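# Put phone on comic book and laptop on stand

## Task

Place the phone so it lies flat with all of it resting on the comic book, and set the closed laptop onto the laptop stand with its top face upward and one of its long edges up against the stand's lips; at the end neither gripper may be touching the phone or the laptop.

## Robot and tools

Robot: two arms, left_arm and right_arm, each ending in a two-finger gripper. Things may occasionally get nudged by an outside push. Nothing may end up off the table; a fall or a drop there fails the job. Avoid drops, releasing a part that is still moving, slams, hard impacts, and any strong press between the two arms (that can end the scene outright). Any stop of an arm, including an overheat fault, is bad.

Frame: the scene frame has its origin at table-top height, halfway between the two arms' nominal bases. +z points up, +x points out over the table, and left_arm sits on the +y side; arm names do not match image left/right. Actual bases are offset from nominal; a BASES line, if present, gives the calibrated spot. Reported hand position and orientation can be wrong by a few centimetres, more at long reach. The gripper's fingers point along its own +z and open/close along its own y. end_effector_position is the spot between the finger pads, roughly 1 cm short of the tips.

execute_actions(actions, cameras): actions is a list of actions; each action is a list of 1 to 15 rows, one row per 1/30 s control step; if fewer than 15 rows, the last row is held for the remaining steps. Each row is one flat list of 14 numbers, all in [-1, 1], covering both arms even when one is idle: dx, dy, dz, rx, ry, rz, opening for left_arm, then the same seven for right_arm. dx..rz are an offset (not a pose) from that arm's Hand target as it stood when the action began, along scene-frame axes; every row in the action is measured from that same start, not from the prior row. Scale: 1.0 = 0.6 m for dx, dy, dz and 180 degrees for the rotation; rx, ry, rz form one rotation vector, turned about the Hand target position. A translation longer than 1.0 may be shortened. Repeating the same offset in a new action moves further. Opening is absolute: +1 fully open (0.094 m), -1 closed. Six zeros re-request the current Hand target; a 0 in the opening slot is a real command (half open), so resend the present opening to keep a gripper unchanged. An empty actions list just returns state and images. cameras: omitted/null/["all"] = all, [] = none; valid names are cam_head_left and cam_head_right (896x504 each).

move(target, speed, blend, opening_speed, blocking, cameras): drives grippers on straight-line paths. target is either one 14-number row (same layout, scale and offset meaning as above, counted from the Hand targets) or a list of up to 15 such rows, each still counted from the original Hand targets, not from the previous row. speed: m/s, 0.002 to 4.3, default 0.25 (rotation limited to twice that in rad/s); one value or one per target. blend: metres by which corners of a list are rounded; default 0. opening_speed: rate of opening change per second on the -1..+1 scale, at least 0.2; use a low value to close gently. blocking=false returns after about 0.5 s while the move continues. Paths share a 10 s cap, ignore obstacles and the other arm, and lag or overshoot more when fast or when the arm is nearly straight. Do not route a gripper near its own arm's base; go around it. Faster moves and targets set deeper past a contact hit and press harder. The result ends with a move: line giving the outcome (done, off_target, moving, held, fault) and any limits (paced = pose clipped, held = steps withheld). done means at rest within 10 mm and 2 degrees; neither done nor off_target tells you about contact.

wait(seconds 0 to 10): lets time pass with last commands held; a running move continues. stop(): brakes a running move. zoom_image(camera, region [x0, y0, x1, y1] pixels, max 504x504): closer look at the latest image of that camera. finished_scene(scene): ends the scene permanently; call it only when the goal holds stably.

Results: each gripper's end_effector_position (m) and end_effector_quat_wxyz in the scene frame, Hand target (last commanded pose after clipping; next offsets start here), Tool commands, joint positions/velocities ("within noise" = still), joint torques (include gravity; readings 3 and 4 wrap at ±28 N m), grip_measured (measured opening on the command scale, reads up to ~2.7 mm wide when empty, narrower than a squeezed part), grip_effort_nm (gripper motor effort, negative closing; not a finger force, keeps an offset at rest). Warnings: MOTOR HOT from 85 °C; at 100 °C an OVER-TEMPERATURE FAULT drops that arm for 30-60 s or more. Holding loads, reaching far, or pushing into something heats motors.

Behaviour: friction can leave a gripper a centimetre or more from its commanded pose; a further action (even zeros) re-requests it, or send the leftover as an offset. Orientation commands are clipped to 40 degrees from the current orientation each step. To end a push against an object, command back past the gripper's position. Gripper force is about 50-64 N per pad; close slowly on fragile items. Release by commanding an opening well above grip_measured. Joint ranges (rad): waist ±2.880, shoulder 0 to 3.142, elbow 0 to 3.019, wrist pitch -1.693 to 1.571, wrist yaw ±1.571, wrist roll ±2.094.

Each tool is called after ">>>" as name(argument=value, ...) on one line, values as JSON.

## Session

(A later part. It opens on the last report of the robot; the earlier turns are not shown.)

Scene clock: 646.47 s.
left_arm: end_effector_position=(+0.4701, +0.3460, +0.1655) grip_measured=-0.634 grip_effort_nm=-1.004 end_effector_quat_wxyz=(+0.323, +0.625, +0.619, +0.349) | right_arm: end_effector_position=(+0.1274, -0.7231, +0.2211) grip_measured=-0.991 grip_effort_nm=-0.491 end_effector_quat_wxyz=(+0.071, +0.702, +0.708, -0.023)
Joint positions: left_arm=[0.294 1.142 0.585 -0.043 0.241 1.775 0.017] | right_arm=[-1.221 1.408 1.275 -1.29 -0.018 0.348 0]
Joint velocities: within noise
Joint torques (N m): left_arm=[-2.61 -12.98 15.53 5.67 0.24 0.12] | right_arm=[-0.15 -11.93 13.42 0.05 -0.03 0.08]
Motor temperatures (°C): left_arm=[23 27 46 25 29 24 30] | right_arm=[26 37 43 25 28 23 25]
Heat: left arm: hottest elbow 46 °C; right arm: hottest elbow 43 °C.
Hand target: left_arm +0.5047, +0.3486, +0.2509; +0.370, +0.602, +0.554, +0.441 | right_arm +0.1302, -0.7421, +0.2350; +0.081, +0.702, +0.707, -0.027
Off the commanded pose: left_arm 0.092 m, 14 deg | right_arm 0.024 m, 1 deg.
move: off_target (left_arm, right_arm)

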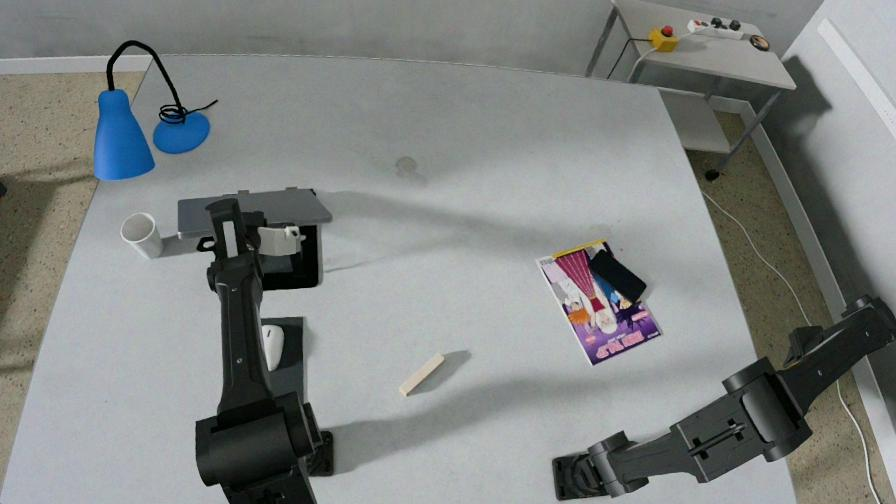

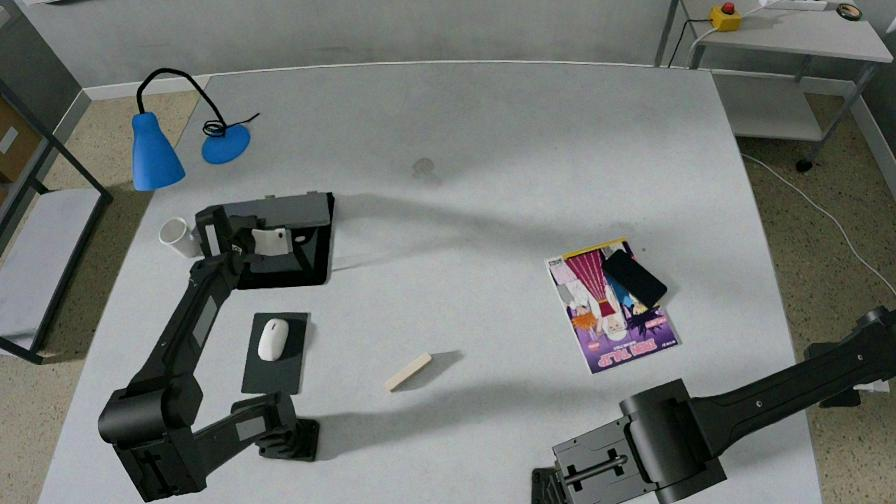

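>>> move(target=[[0.02,0,-0.06,0,0,0,-0.95,0,0,0,0,0,0,-1],[0.06,0,-0.12,0,0,0,-0.95,0,0,0,0,0,0,-1]], speed=[0.06,0.06])

>>> zoom_image(camera="cam_head_left", region=[150, 150, 370, 310])

>>> zoom_image(camera="cam_head_right", region=[150, 150, 370, 310])

Scene clock: 652.47 s.
left_arm: end_effector_position=(+0.5082, +0.3395, +0.1505) grip_measured=-0.634 grip_effort_nm=-1.004 end_effector_quat_wxyz=(+0.370, +0.597, +0.599, +0.384) | right_arm: end_effector_position=(+0.1274, -0.7231, +0.2211) grip_measured=-0.991 grip_effort_nm=-0.486 end_effector_quat_wxyz=(+0.071, +0.702, +0.708, -0.023)
Joint positions: left_arm=[0.256 1.3 0.565 0.276 0.238 1.705 0.017] | right_arm=[-1.221 1.408 1.275 -1.29 -0.018 0.348 0]
Joint velocities: within noise
Joint torques (N m): left_arm=[-2.49 -7.47 14.27 4.57 -0.88 0.6] | right_arm=[-0.15 -11.93 13.42 0.05 -0.03 0.08]
Motor temperatures (°C): left_arm=[22 27 45 25 29 24 30] | right_arm=[26 37 43 25 28 23 25]
Heat: left arm: hottest elbow 45 °C; right arm: hottest elbow 43 °C.
Hand target: left_arm +0.5406, +0.3486, +0.1788; +0.370, +0.602, +0.554, +0.441 | right_arm +0.1302, -0.7421, +0.2350; +0.081, +0.702, +0.707, -0.027
Off the commanded pose: left_arm 0.044 m, 8 deg | right_arm 0.024 m, 1 deg.
move: off_target (left_arm, right_arm)

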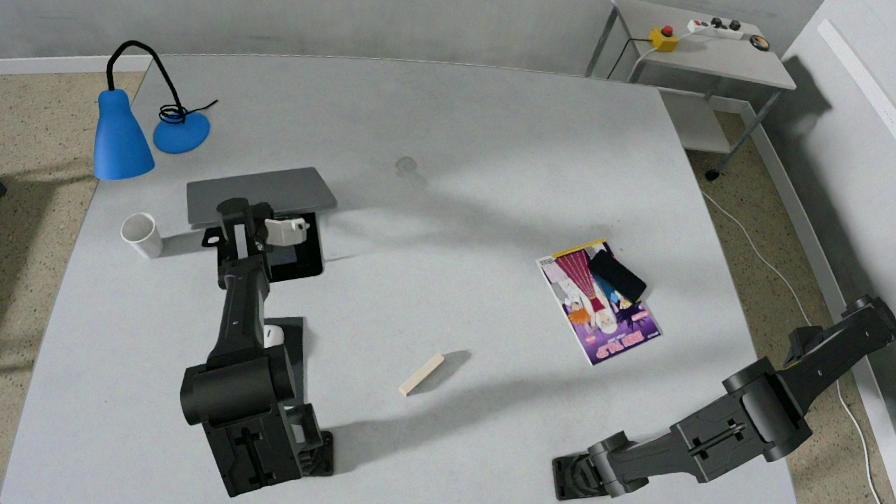

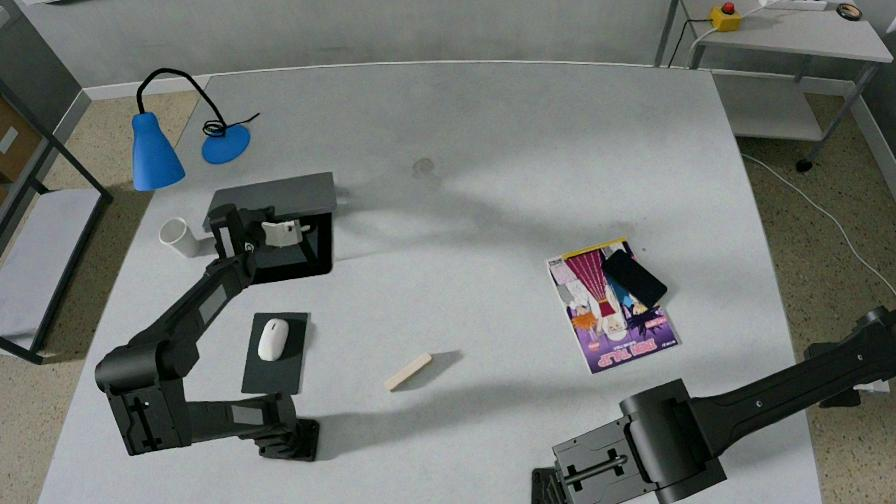

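Scaled by 2.291.

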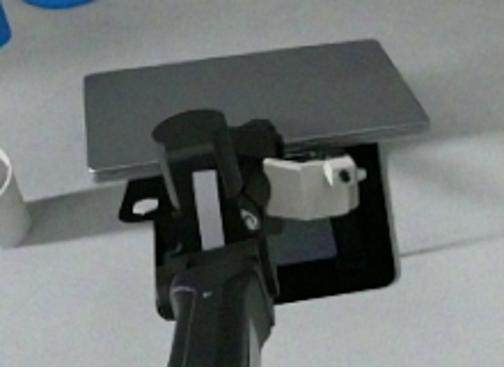

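Scaled by 2.291.

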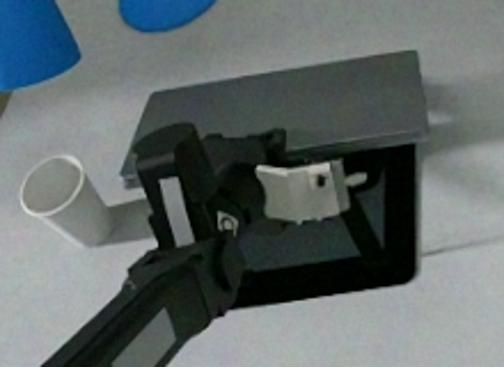

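>>> move(target=[[-0.04,0,0.12,0,0,0,-0.95,0,0,0,0,0,0,-1],[-0.1,0,0.12,0,0.06,0,-0.95,0,0,0,0,0,0,-1]], speed=[0.1,0.1])

>>> zoom_image(camera="cam_head_left", region=[150, 150, 370, 310])

>>> zoom_image(camera="cam_head_right", region=[150, 150, 370, 310])

Scene clock: 658.67 s.
left_arm: end_effector_position=(+0.4509, +0.3300, +0.1687) grip_measured=-0.634 grip_effort_nm=-1.009 end_effector_quat_wxyz=(+0.301, +0.638, +0.640, +0.305) | right_arm: end_effector_position=(+0.1274, -0.7231, +0.2211) grip_measured=-0.991 grip_effort_nm=-0.491 end_effector_quat_wxyz=(+0.071, +0.702, +0.708, -0.023)
Joint positions: left_arm=[0.265 1.075 0.613 -0.243 0.22 1.759 0.017] | right_arm=[-1.221 1.408 1.275 -1.29 -0.018 0.348 0]
Joint velocities: within noise
Joint torques (N m): left_arm=[0.03 -11.87 20.37 1.32 -0.08 0.74] | right_arm=[-0.09 -11.99 13.42 0.08 -0.03 0.08]
Motor temperatures (°C): left_arm=[22 27 46 25 29 24 30] | right_arm=[26 37 44 25 28 23 25]
Heat: left arm: hottest elbow 46 °C; right arm: hottest elbow 44 °C.
Hand target: left_arm +0.4807, +0.3485, +0.2508; +0.316, +0.641, +0.586, +0.382 | right_arm +0.1302, -0.7421, +0.2350; +0.081, +0.702, +0.707, -0.027
Off the commanded pose: left_arm 0.089 m, 11 deg | right_arm 0.024 m, 1 deg.
move: off_target (left_arm, right_arm)

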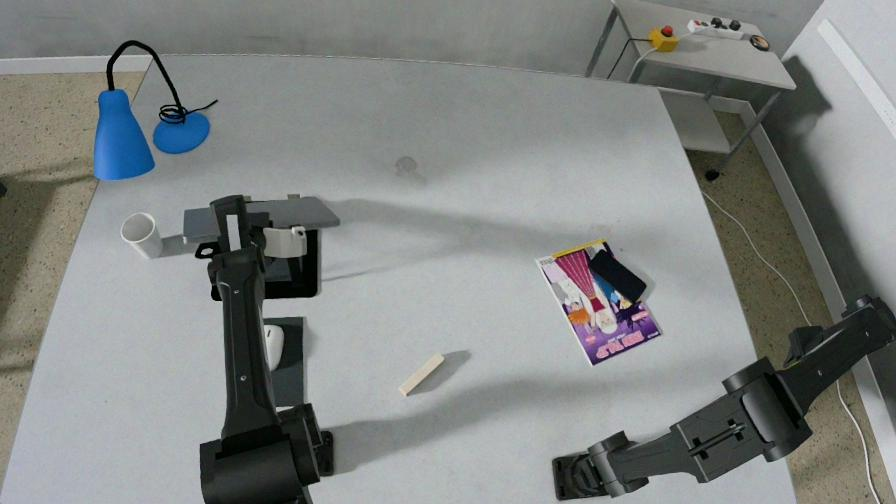

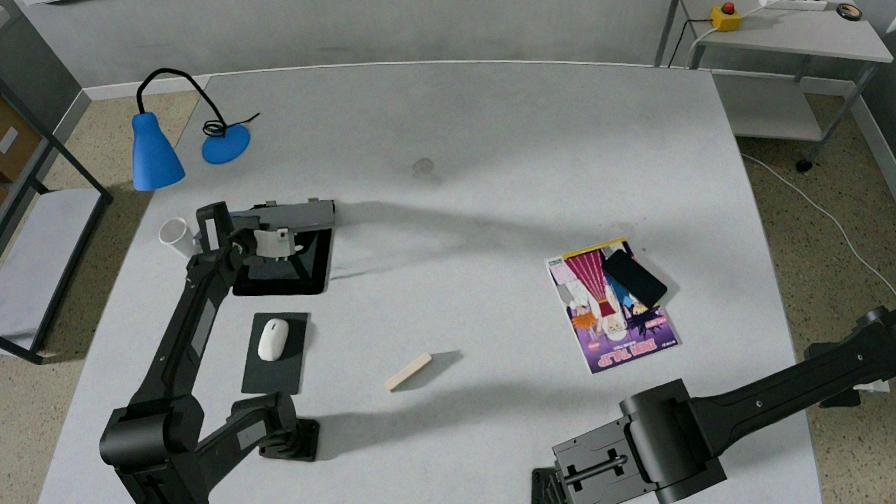

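Scaled by 2.291.

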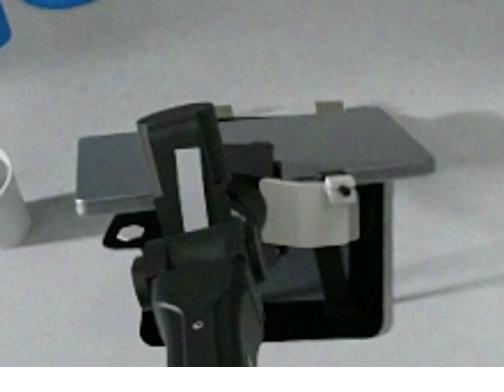

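Scaled by 2.291.

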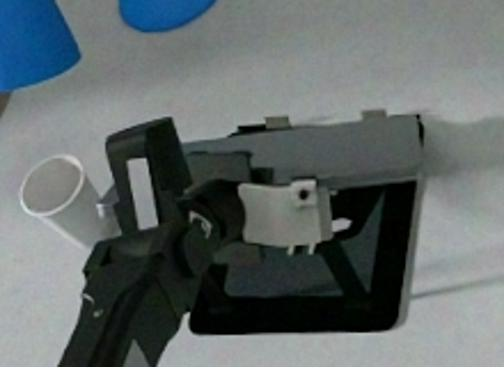

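>>> move(target=[[0.0,0,-0.09,0,0,0,-0.95,0,0,0,0,0,0,-1]], speed=[0.06])

>>> zoom_image(camera="cam_head_left", region=[150, 150, 370, 310])

>>> zoom_image(camera="cam_head_right", region=[150, 150, 370, 310])

Scene clock: 663.23 s.
left_arm: end_effector_position=(+0.4660, +0.3361, +0.1583) grip_measured=-0.634 grip_effort_nm=-1.009 end_effector_quat_wxyz=(+0.307, +0.639, +0.627, +0.323) | right_arm: end_effector_position=(+0.1274, -0.7231, +0.2211) grip_measured=-0.991 grip_effort_nm=-0.491 end_effector_quat_wxyz=(+0.071, +0.702, +0.708, -0.023)
Joint positions: left_arm=[0.269 1.139 0.603 -0.131 0.223 1.78 0.017] | right_arm=[-1.221 1.408 1.275 -1.29 -0.018 0.348 0]
Joint velocities: within noise
Joint torques (N m): left_arm=[-0.44 -10.99 12.53 3.7 -0.03 0.57] | right_arm=[-0.21 -12.04 13.45 0.05 -0.03 0.08]
Motor temperatures (°C): left_arm=[22 27 46 25 29 24 30] | right_arm=[26 37 45 25 28 23 25]
Heat: left arm: hottest elbow 46 °C; right arm: hottest elbow 45 °C.
Hand target: left_arm +0.4807, +0.3485, +0.1968; +0.316, +0.641, +0.586, +0.382 | right_arm +0.1302, -0.7421, +0.2350; +0.081, +0.702, +0.707, -0.027
Off the commanded pose: left_arm 0.043 m, 8 deg | right_arm 0.024 m, 1 deg.
move: off_target (left_arm, right_arm)

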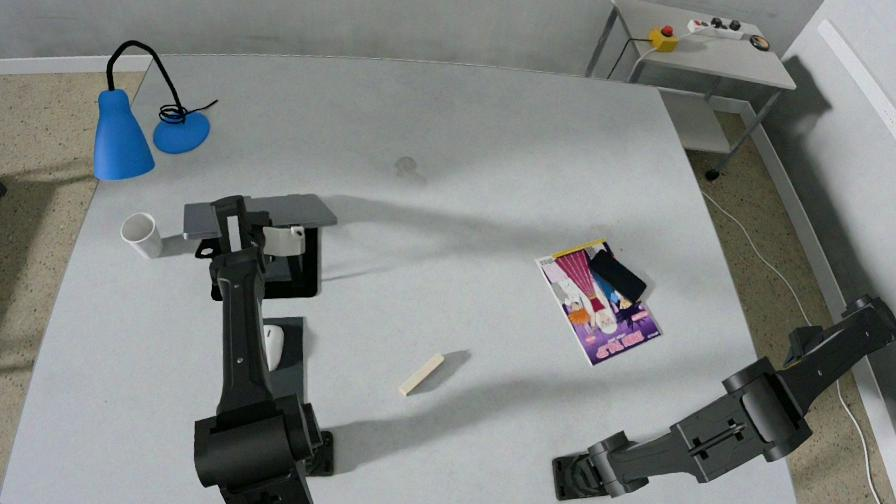

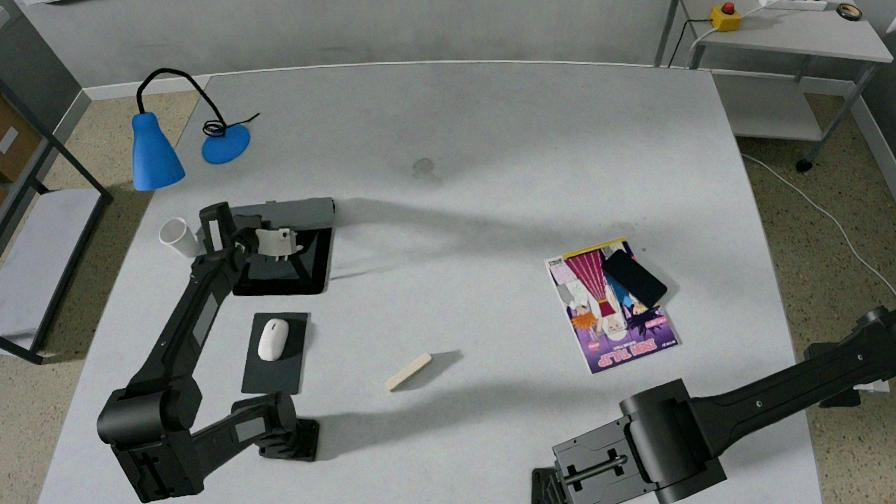

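Scaled by 2.291.

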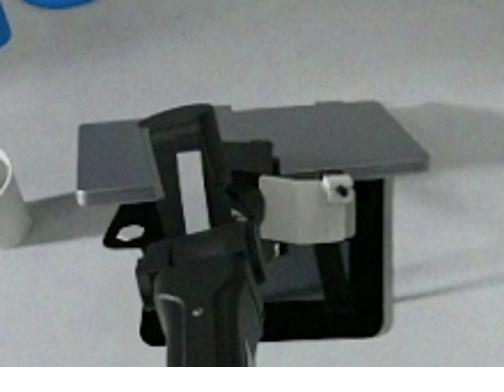

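Scaled by 2.291.

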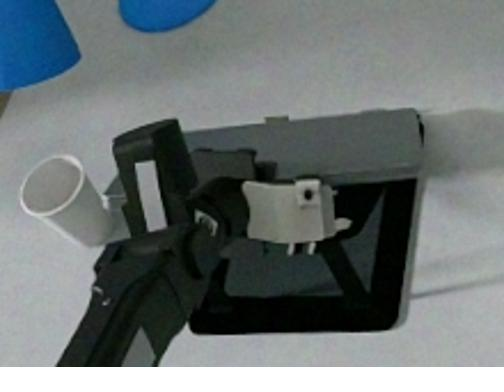

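>>> move(target=[[0.0,0,-0.05,0,0,-0.016,-0.95,0,0,0,0,0,0,-1],[0.04,0,-0.06,0,0,-0.016,-0.95,0,0,0,0,0,0,-1]], speed=[0.06,0.05])

>>> zoom_image(camera="cam_head_left", region=[150, 150, 370, 310])

>>> zoom_image(camera="cam_head_right", region=[150, 150, 370, 310])

Scene clock: 668.47 s.
left_arm: end_effector_position=(+0.4745, +0.3424, +0.1419) grip_measured=-0.634 grip_effort_nm=-1.009 end_effector_quat_wxyz=(+0.331, +0.635, +0.615, +0.329) | right_arm: end_effector_position=(+0.1274, -0.7231, +0.2211) grip_measured=-0.991 grip_effort_nm=-0.491 end_effector_quat_wxyz=(+0.071, +0.702, +0.708, -0.023)
Joint positions: left_arm=[0.299 1.208 0.574 0.006 0.284 1.785 0.017] | right_arm=[-1.221 1.408 1.275 -1.29 -0.018 0.348 0]
Joint velocities: within noise
Joint torques (N m): left_arm=[-2.26 -5.13 14.28 3.79 -0.53 0.79] | right_arm=[-0.21 -11.99 13.45 0.08 -0.02 0.08]
Motor temperatures (°C): left_arm=[22 27 45 25 29 24 30] | right_arm=[26 37 45 25 27 23 25]
Heat: left arm: hottest elbow 45 °C; right arm: hottest elbow 45 °C.
Hand target: left_arm +0.5046, +0.3484, +0.1608; +0.326, +0.655, +0.570, +0.374 | right_arm +0.1302, -0.7421, +0.2350; +0.081, +0.702, +0.707, -0.027
Off the commanded pose: left_arm 0.036 m, 8 deg | right_arm 0.024 m, 1 deg.
move: off_target (left_arm, right_arm)

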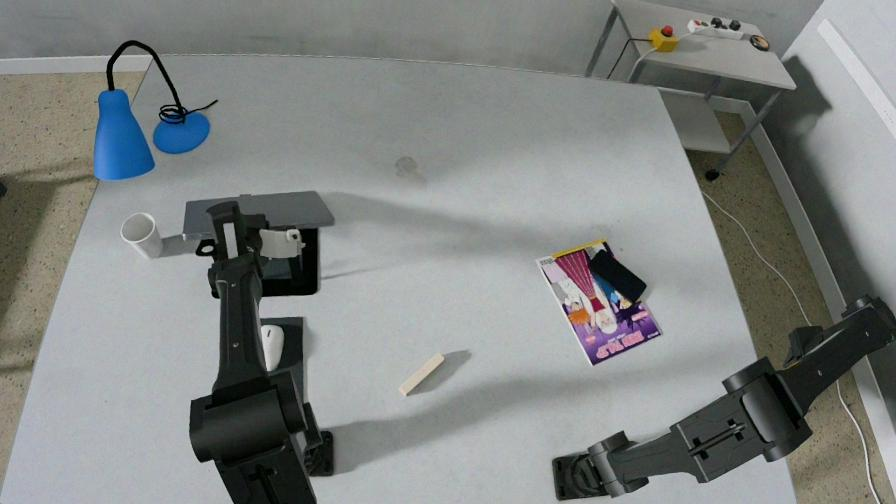

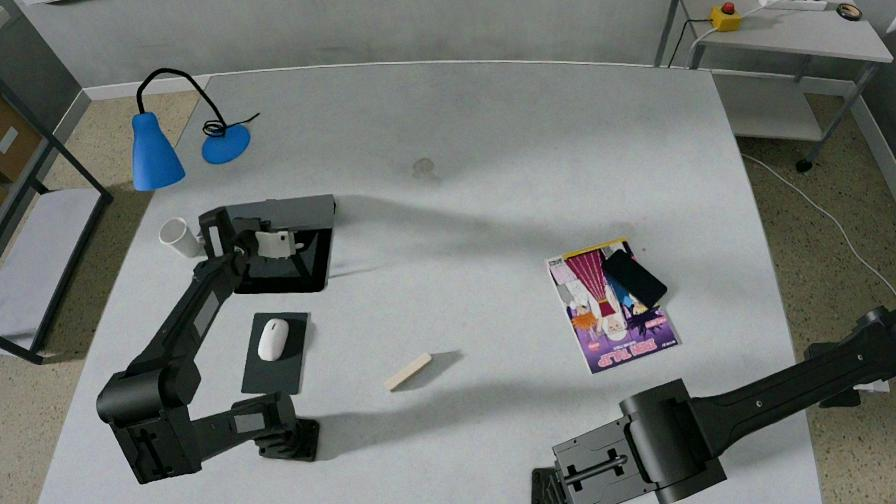

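Scaled by 2.291.

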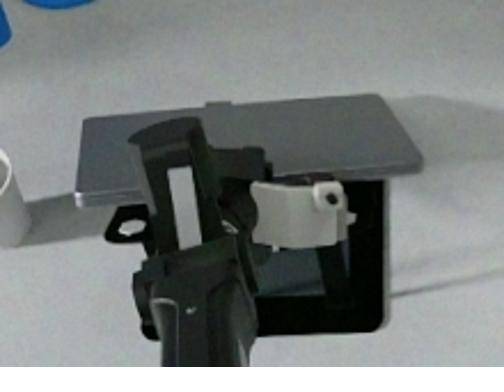

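Scaled by 2.291.

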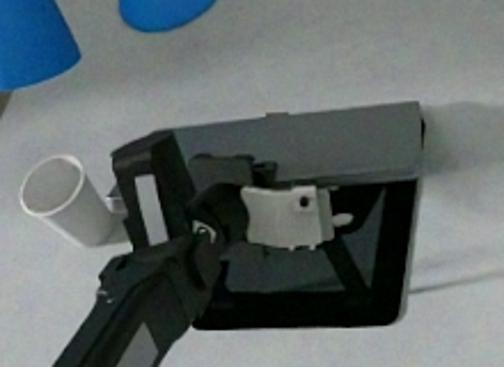

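>>> move(target=[[-0.03,0,0.07,0,0,-0.025,-0.95,0,0,0,0,0,0,-1],[-0.06,0,0.07,0,0.02,-0.025,-0.95,0,0,0,0,0,0,-1],[-0.06,0,0.0,0,0.02,-0.025,-0.95,0,0,0,0,0,0,-1]], speed=[0.08,0.06,0.06])

>>> zoom_image(camera="cam_head_left", region=[150, 150, 370, 310])

>>> zoom_image(camera="cam_head_right", region=[150, 150, 370, 310])

Scene clock: 675.77 s.
left_arm: end_effector_position=(+0.4568, +0.3408, +0.1467) grip_measured=-0.634 grip_effort_nm=-1.009 end_effector_quat_wxyz=(+0.329, +0.672, +0.591, +0.300) | right_arm: end_effector_position=(+0.1274, -0.7231, +0.2211) grip_measured=-0.991 grip_effort_nm=-0.491 end_effector_quat_wxyz=(+0.071, +0.702, +0.708, -0.023)
Joint positions: left_arm=[0.346 1.162 0.591 -0.137 0.382 1.896 0.017] | right_arm=[-1.221 1.408 1.275 -1.29 -0.018 0.348 0]
Joint velocities: within noise
Joint torques (N m): left_arm=[-0.79 -7.82 11.33 3.18 -0.21 0.67] | right_arm=[-0.21 -12.04 13.42 0.08 -0.02 0.09]
Motor temperatures (°C): left_arm=[22 27 45 24 29 24 30] | right_arm=[26 37 46 25 27 23 25]
Heat: left arm: hottest elbow 45 °C; right arm: hottest elbow 46 °C.
Hand target: left_arm +0.4687, +0.3485, +0.1607; +0.322, +0.688, +0.554, +0.340 | right_arm +0.1302, -0.7421, +0.2350; +0.081, +0.702, +0.707, -0.027
Off the commanded pose: left_arm 0.020 m, 7 deg | right_arm 0.024 m, 1 deg.
move: off_target (left_arm, right_arm)

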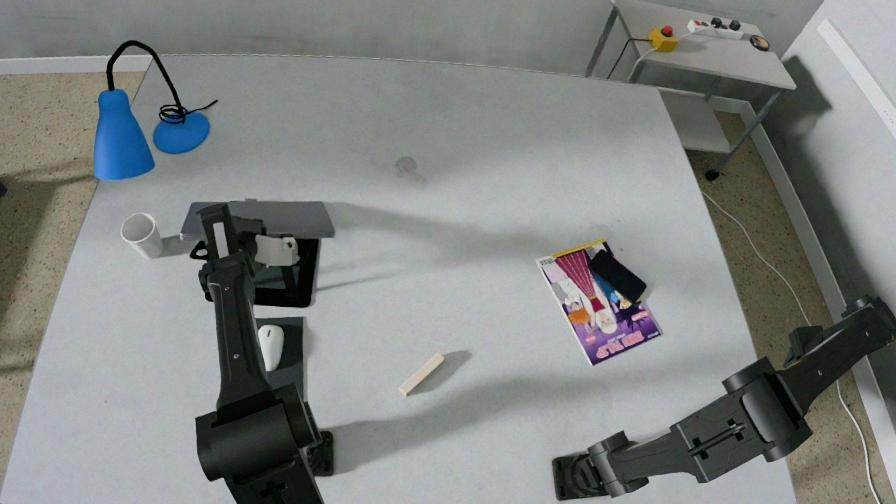

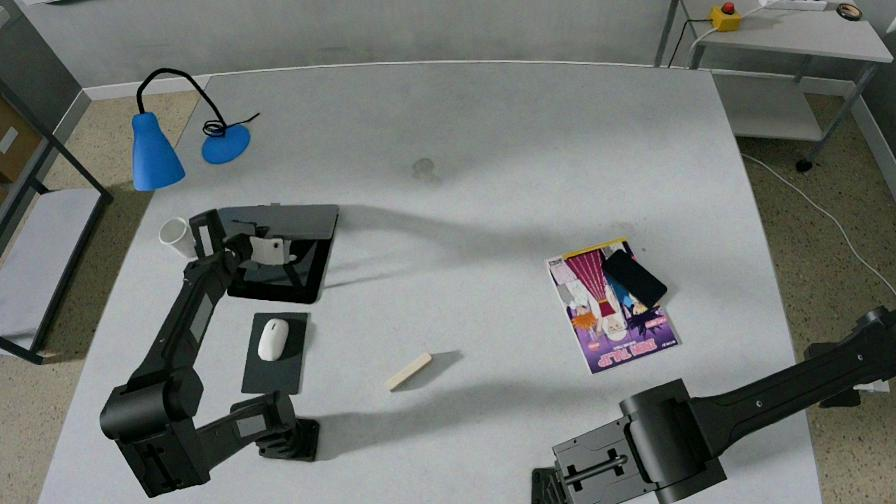

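Scaled by 2.291.

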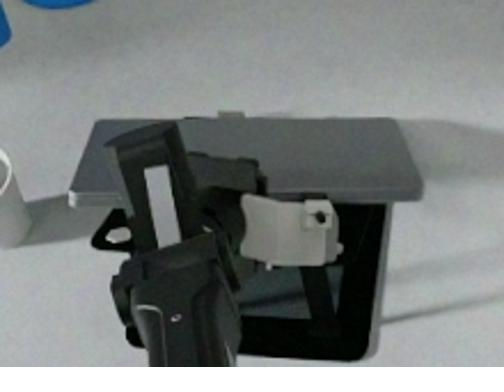

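Scaled by 2.291.

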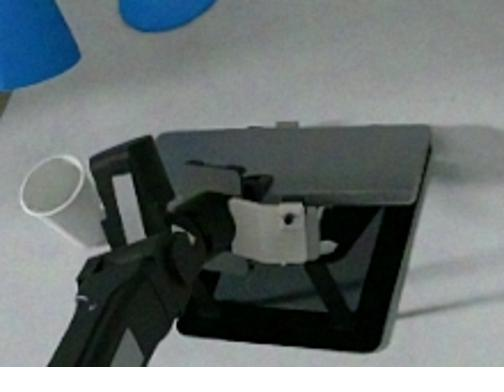

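>>> move(target=[[-0.0,0,0.2,0,0,0,-0.95,0,0,0,0,0,0,-1],[-0.05,0,0.2,0,0,0,-0.95,0,0,0,0,0,0,-1]], speed=[0.12,0.1])

>>> zoom_image(camera="cam_head_left", region=[150, 150, 370, 310])

>>> zoom_image(camera="cam_head_right", region=[150, 150, 370, 310])

Scene clock: 679.97 s.
left_arm: end_effector_position=(+0.4092, +0.3309, +0.1847) grip_measured=-0.634 grip_effort_nm=-1.009 end_effector_quat_wxyz=(+0.295, +0.693, +0.612, +0.240) | right_arm: end_effector_position=(+0.1274, -0.7231, +0.2211) grip_measured=-0.991 grip_effort_nm=-0.491 end_effector_quat_wxyz=(+0.071, +0.702, +0.708, -0.023)
Joint positions: left_arm=[0.367 0.99 0.668 -0.551 0.382 1.95 0.017] | right_arm=[-1.221 1.408 1.275 -1.29 -0.018 0.348 0]
Joint velocities: within noise
Joint torques (N m): left_arm=[0.73 -12.51 21.16 2.24 0.68 0.47] | right_arm=[-0.15 -11.99 13.42 0.06 -0.02 0.09]
Motor temperatures (°C): left_arm=[22 27 45 24 29 24 30] | right_arm=[26 37 46 25 27 23 25]
Heat: left arm: hottest elbow 45 °C; right arm: hottest elbow 46 °C.
Hand target: left_arm +0.4387, +0.3485, +0.2807; +0.322, +0.688, +0.554, +0.340 | right_arm +0.1302, -0.7421, +0.2350; +0.081, +0.702, +0.707, -0.027
Off the commanded pose: left_arm 0.102 m, 14 deg | right_arm 0.024 m, 1 deg.
move: off_target (left_arm, right_arm)

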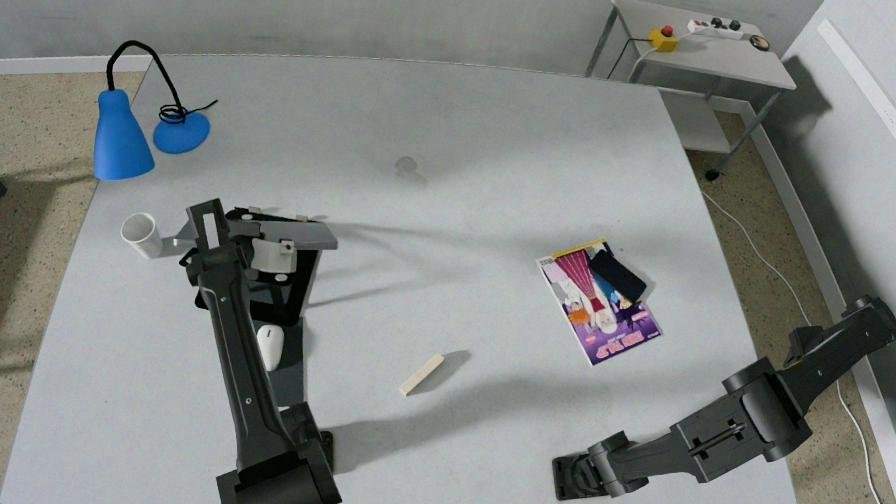

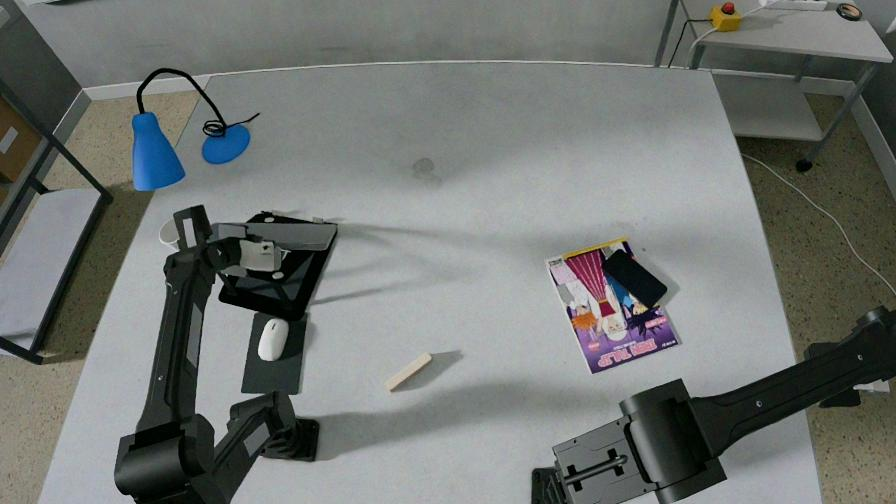

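Scaled by 2.291.

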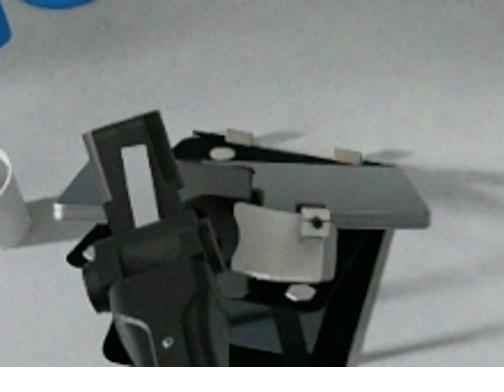

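Scaled by 2.291.

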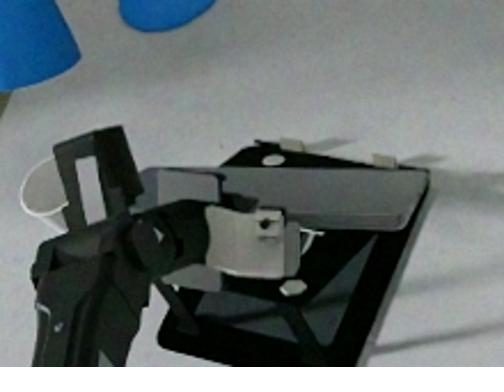

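>>> move(target=[[-0.03,0,0.08,0,0,0,-0.95,0,0,0,0,0,0,-1],[-0.03,0.02,0.08,0,0,-0.06,-0.95,0,0,0,0,0,0,-1]], speed=[0.12,0.1])

>>> zoom_image(camera="cam_head_left", region=[150, 150, 370, 310])

>>> zoom_image(camera="cam_head_right", region=[150, 150, 370, 310])

Scene clock: 687.00 s.
left_arm: end_effector_position=(+0.3729, +0.3344, +0.2087) grip_measured=-0.635 grip_effort_nm=-1.004 end_effector_quat_wxyz=(+0.316, +0.701, +0.604, +0.209) | right_arm: end_effector_position=(+0.1274, -0.7231, +0.2211) grip_measured=-0.991 grip_effort_nm=-0.491 end_effector_quat_wxyz=(+0.071, +0.702, +0.708, -0.023)
Joint positions: left_arm=[0.476 0.906 0.699 -0.752 0.515 2.057 0.017] | right_arm=[-1.221 1.408 1.275 -1.29 -0.018 0.348 0]
Joint velocities: within noise
Joint torques (N m): left_arm=[-0.38 -9.41 27.02 2.76 1.53 0.18] | right_arm=[-0.21 -11.93 13.44 0.08 -0.02 0.09]
Motor temperatures (°C): left_arm=[22 27 48 24 29 24 30] | right_arm=[26 37 46 25 27 23 25]
Heat: left arm: hottest elbow 48 °C; right arm: hottest elbow 46 °C.
Hand target: left_arm +0.4207, +0.3604, +0.3288; +0.353, +0.738, +0.487, +0.308 | right_arm +0.1302, -0.7421, +0.2350; +0.081, +0.702, +0.707, -0.027
Off the commanded pose: left_arm 0.132 m, 19 deg | right_arm 0.024 m, 1 deg.
joint sent to its limit (left arm) — joint 6 (wrist roll), upper limit. The joint targets are off in position and orientation.
move: off_target (left_arm, right_arm)

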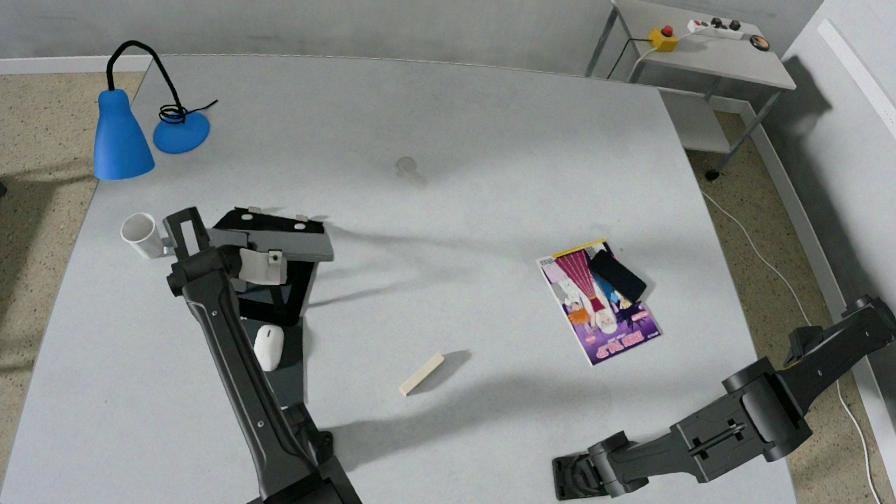

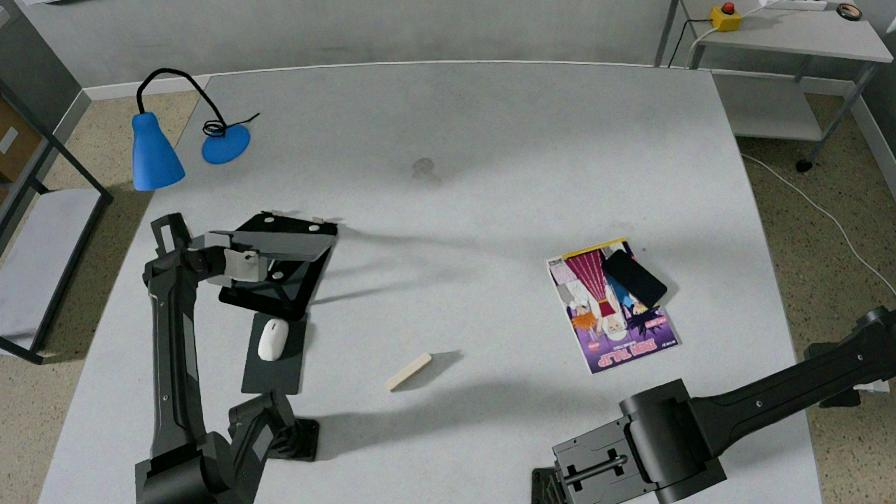

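Scaled by 2.291.

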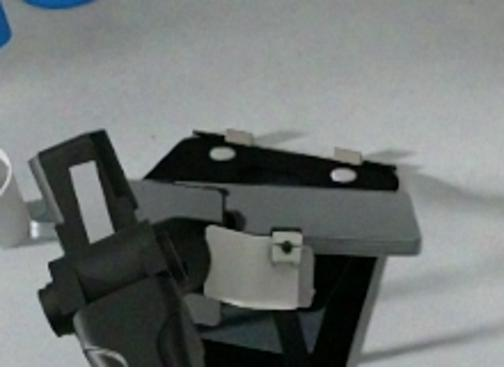

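Scaled by 2.291.

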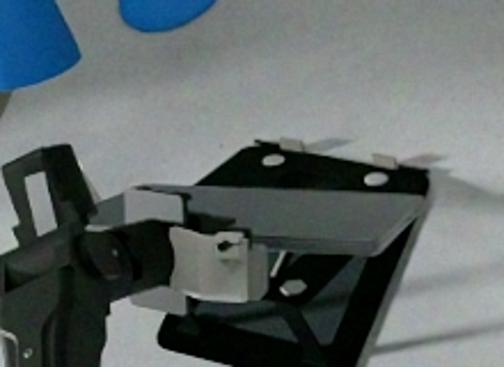

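>>> move(target=[[0.03,0,-0.1,0,0,-0.015,-0.95,0,0,0,0,0,0,-1],[0.03,0,-0.2,0,0,-0.015,-0.95,0,0,0,0,0,0,-1]], speed=[0.12,0.08])

>>> zoom_image(camera="cam_head_left", region=[150, 150, 370, 310])

>>> zoom_image(camera="cam_head_right", region=[150, 150, 370, 310])

Scene clock: 697.67 s.
left_arm: end_effector_position=(+0.4167, +0.3489, +0.1594) grip_measured=-0.635 grip_effort_nm=-1.004 end_effector_quat_wxyz=(+0.350, +0.700, +0.571, +0.248) | right_arm: end_effector_position=(+0.1274, -0.7231, +0.2211) grip_measured=-0.991 grip_effort_nm=-0.486 end_effector_quat_wxyz=(+0.071, +0.702, +0.708, -0.023)
Joint positions: left_arm=[0.476 1.084 0.613 -0.38 0.572 2.056 0.017] | right_arm=[-1.221 1.408 1.275 -1.29 -0.018 0.348 0]
Joint velocities: within noise
Joint torques (N m): left_arm=[-0.85 -10.81 14.04 4.01 1.02 0.2] | right_arm=[-0.15 -11.99 13.42 0.05 -0.03 0.08]
Motor temperatures (°C): left_arm=[22 27 49 24 30 24 30] | right_arm=[26 37 47 25 27 23 25]
Heat: left arm: hottest elbow 49 °C; right arm: hottest elbow 47 °C.
Hand target: left_arm +0.4387, +0.3605, +0.2087; +0.360, +0.749, +0.469, +0.300 | right_arm +0.1302, -0.7421, +0.2350; +0.081, +0.702, +0.707, -0.027
Off the commanded pose: left_arm 0.055 m, 14 deg | right_arm 0.024 m, 1 deg.
joint sent to its limit (left arm) — joint 6 (wrist roll), upper limit. The joint targets are off in position and orientation.
move: off_target (left_arm, right_arm)

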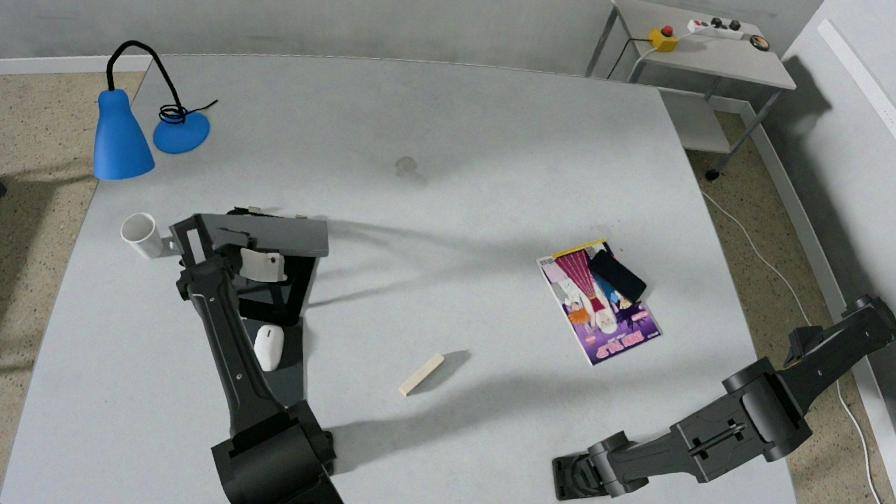

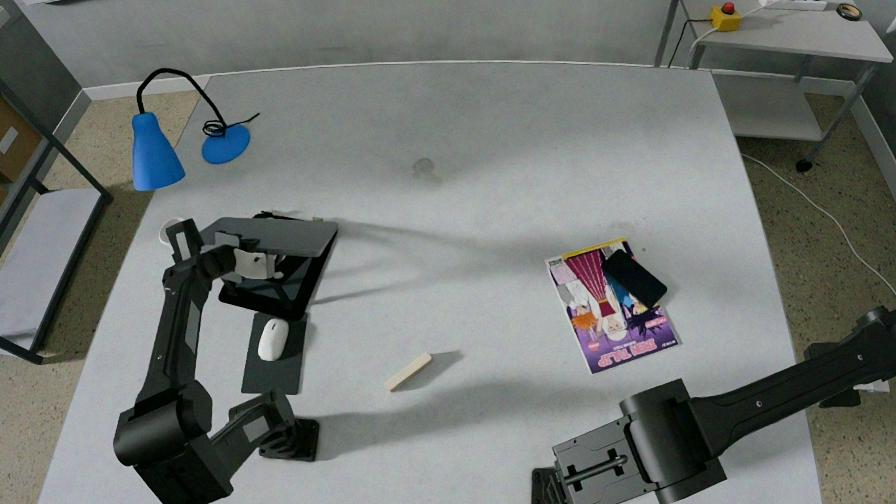

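Scaled by 2.291.

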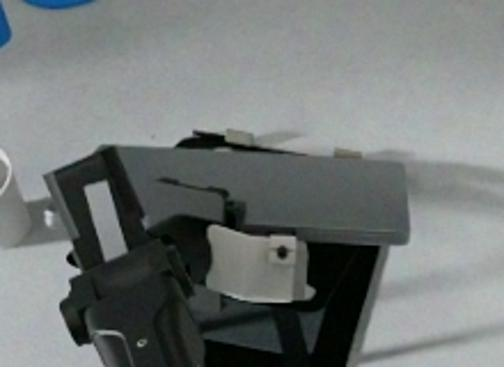

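Scaled by 2.291.

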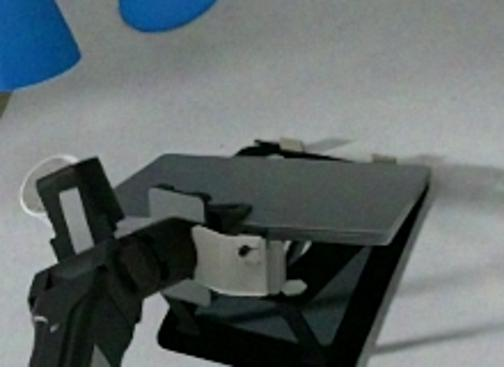

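>>> move(target=[[-0.03,-0.03,0.0,0,0,0,-0.95,0,0,0,0,0,0,-1],[-0.03,-0.04,-0.06,0,0,0,-0.95,0,0,0,0,0,0,-1]], speed=[0.1,0.08])

>>> zoom_image(camera="cam_head_left", region=[150, 150, 370, 310])

>>> zoom_image(camera="cam_head_right", region=[150, 150, 370, 310])

Scene clock: 703.20 s.
left_arm: end_effector_position=(+0.4068, +0.3391, +0.1468) grip_measured=-0.635 grip_effort_nm=-1.004 end_effector_quat_wxyz=(+0.360, +0.695, +0.558, +0.275) | right_arm: end_effector_position=(+0.1274, -0.7231, +0.2211) grip_measured=-0.991 grip_effort_nm=-0.491 end_effector_quat_wxyz=(+0.071, +0.702, +0.708, -0.023)
Joint positions: left_arm=[0.466 1.047 0.52 -0.252 0.574 2.038 0.017] | right_arm=[-1.221 1.408 1.275 -1.29 -0.018 0.348 0]
Joint velocities: within noise
Joint torques (N m): left_arm=[-2.78 -8.41 11.9 2.96 0.68 0.41] | right_arm=[-0.15 -11.93 13.41 0.03 -0.03 0.08]
Motor temperatures (°C): left_arm=[22 27 49 24 30 24 30] | right_arm=[26 37 47 25 27 23 25]
Heat: left arm: hottest elbow 49 °C; right arm: hottest elbow 47 °C.
Hand target: left_arm +0.4207, +0.3366, +0.1729; +0.360, +0.749, +0.469, +0.300 | right_arm +0.1302, -0.7421, +0.2350; +0.081, +0.702, +0.707, -0.027
Off the commanded pose: left_arm 0.029 m, 12 deg | right_arm 0.024 m, 1 deg.
joint sent to its limit (left arm) — joint 6 (wrist roll), upper limit. The joint targets are off in orientation, not in position.
move: off_target (left_arm, right_arm)

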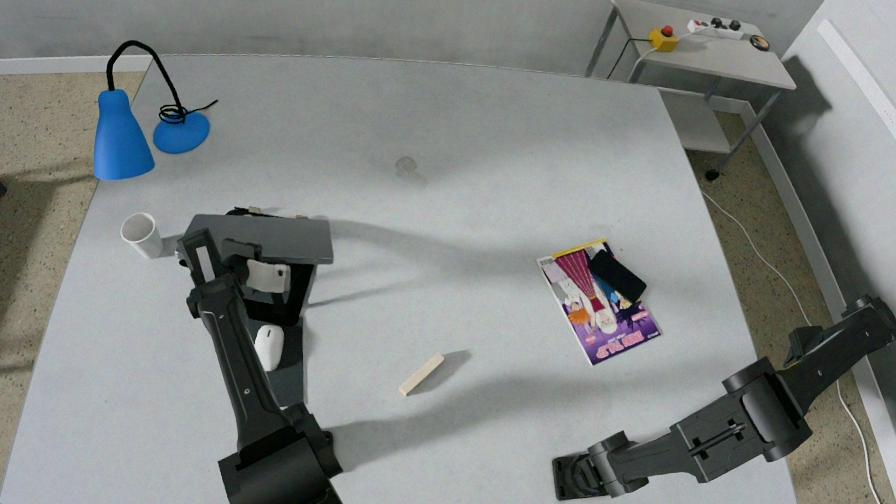

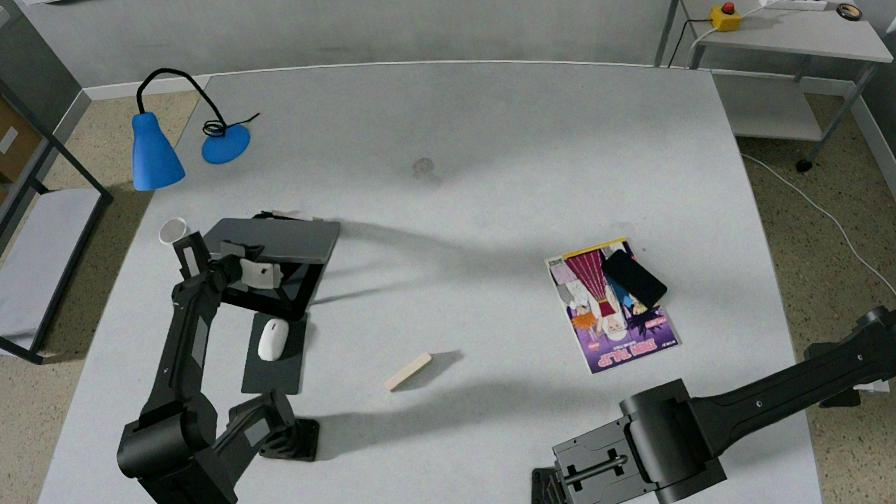

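Scaled by 2.291.

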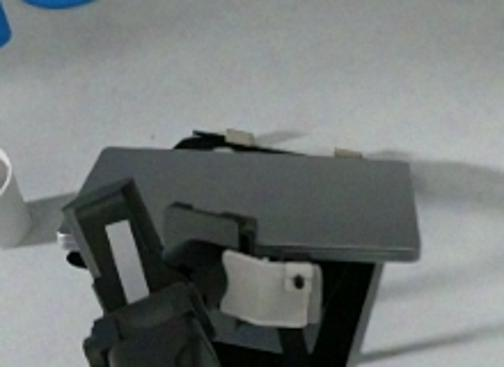

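Scaled by 2.291.

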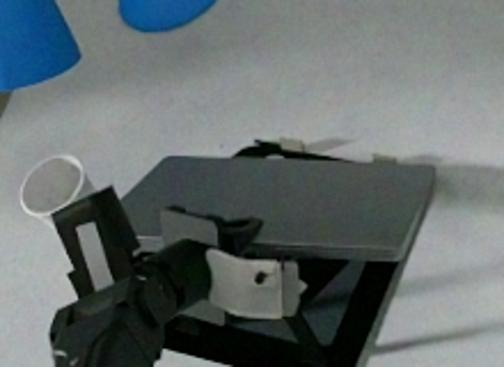

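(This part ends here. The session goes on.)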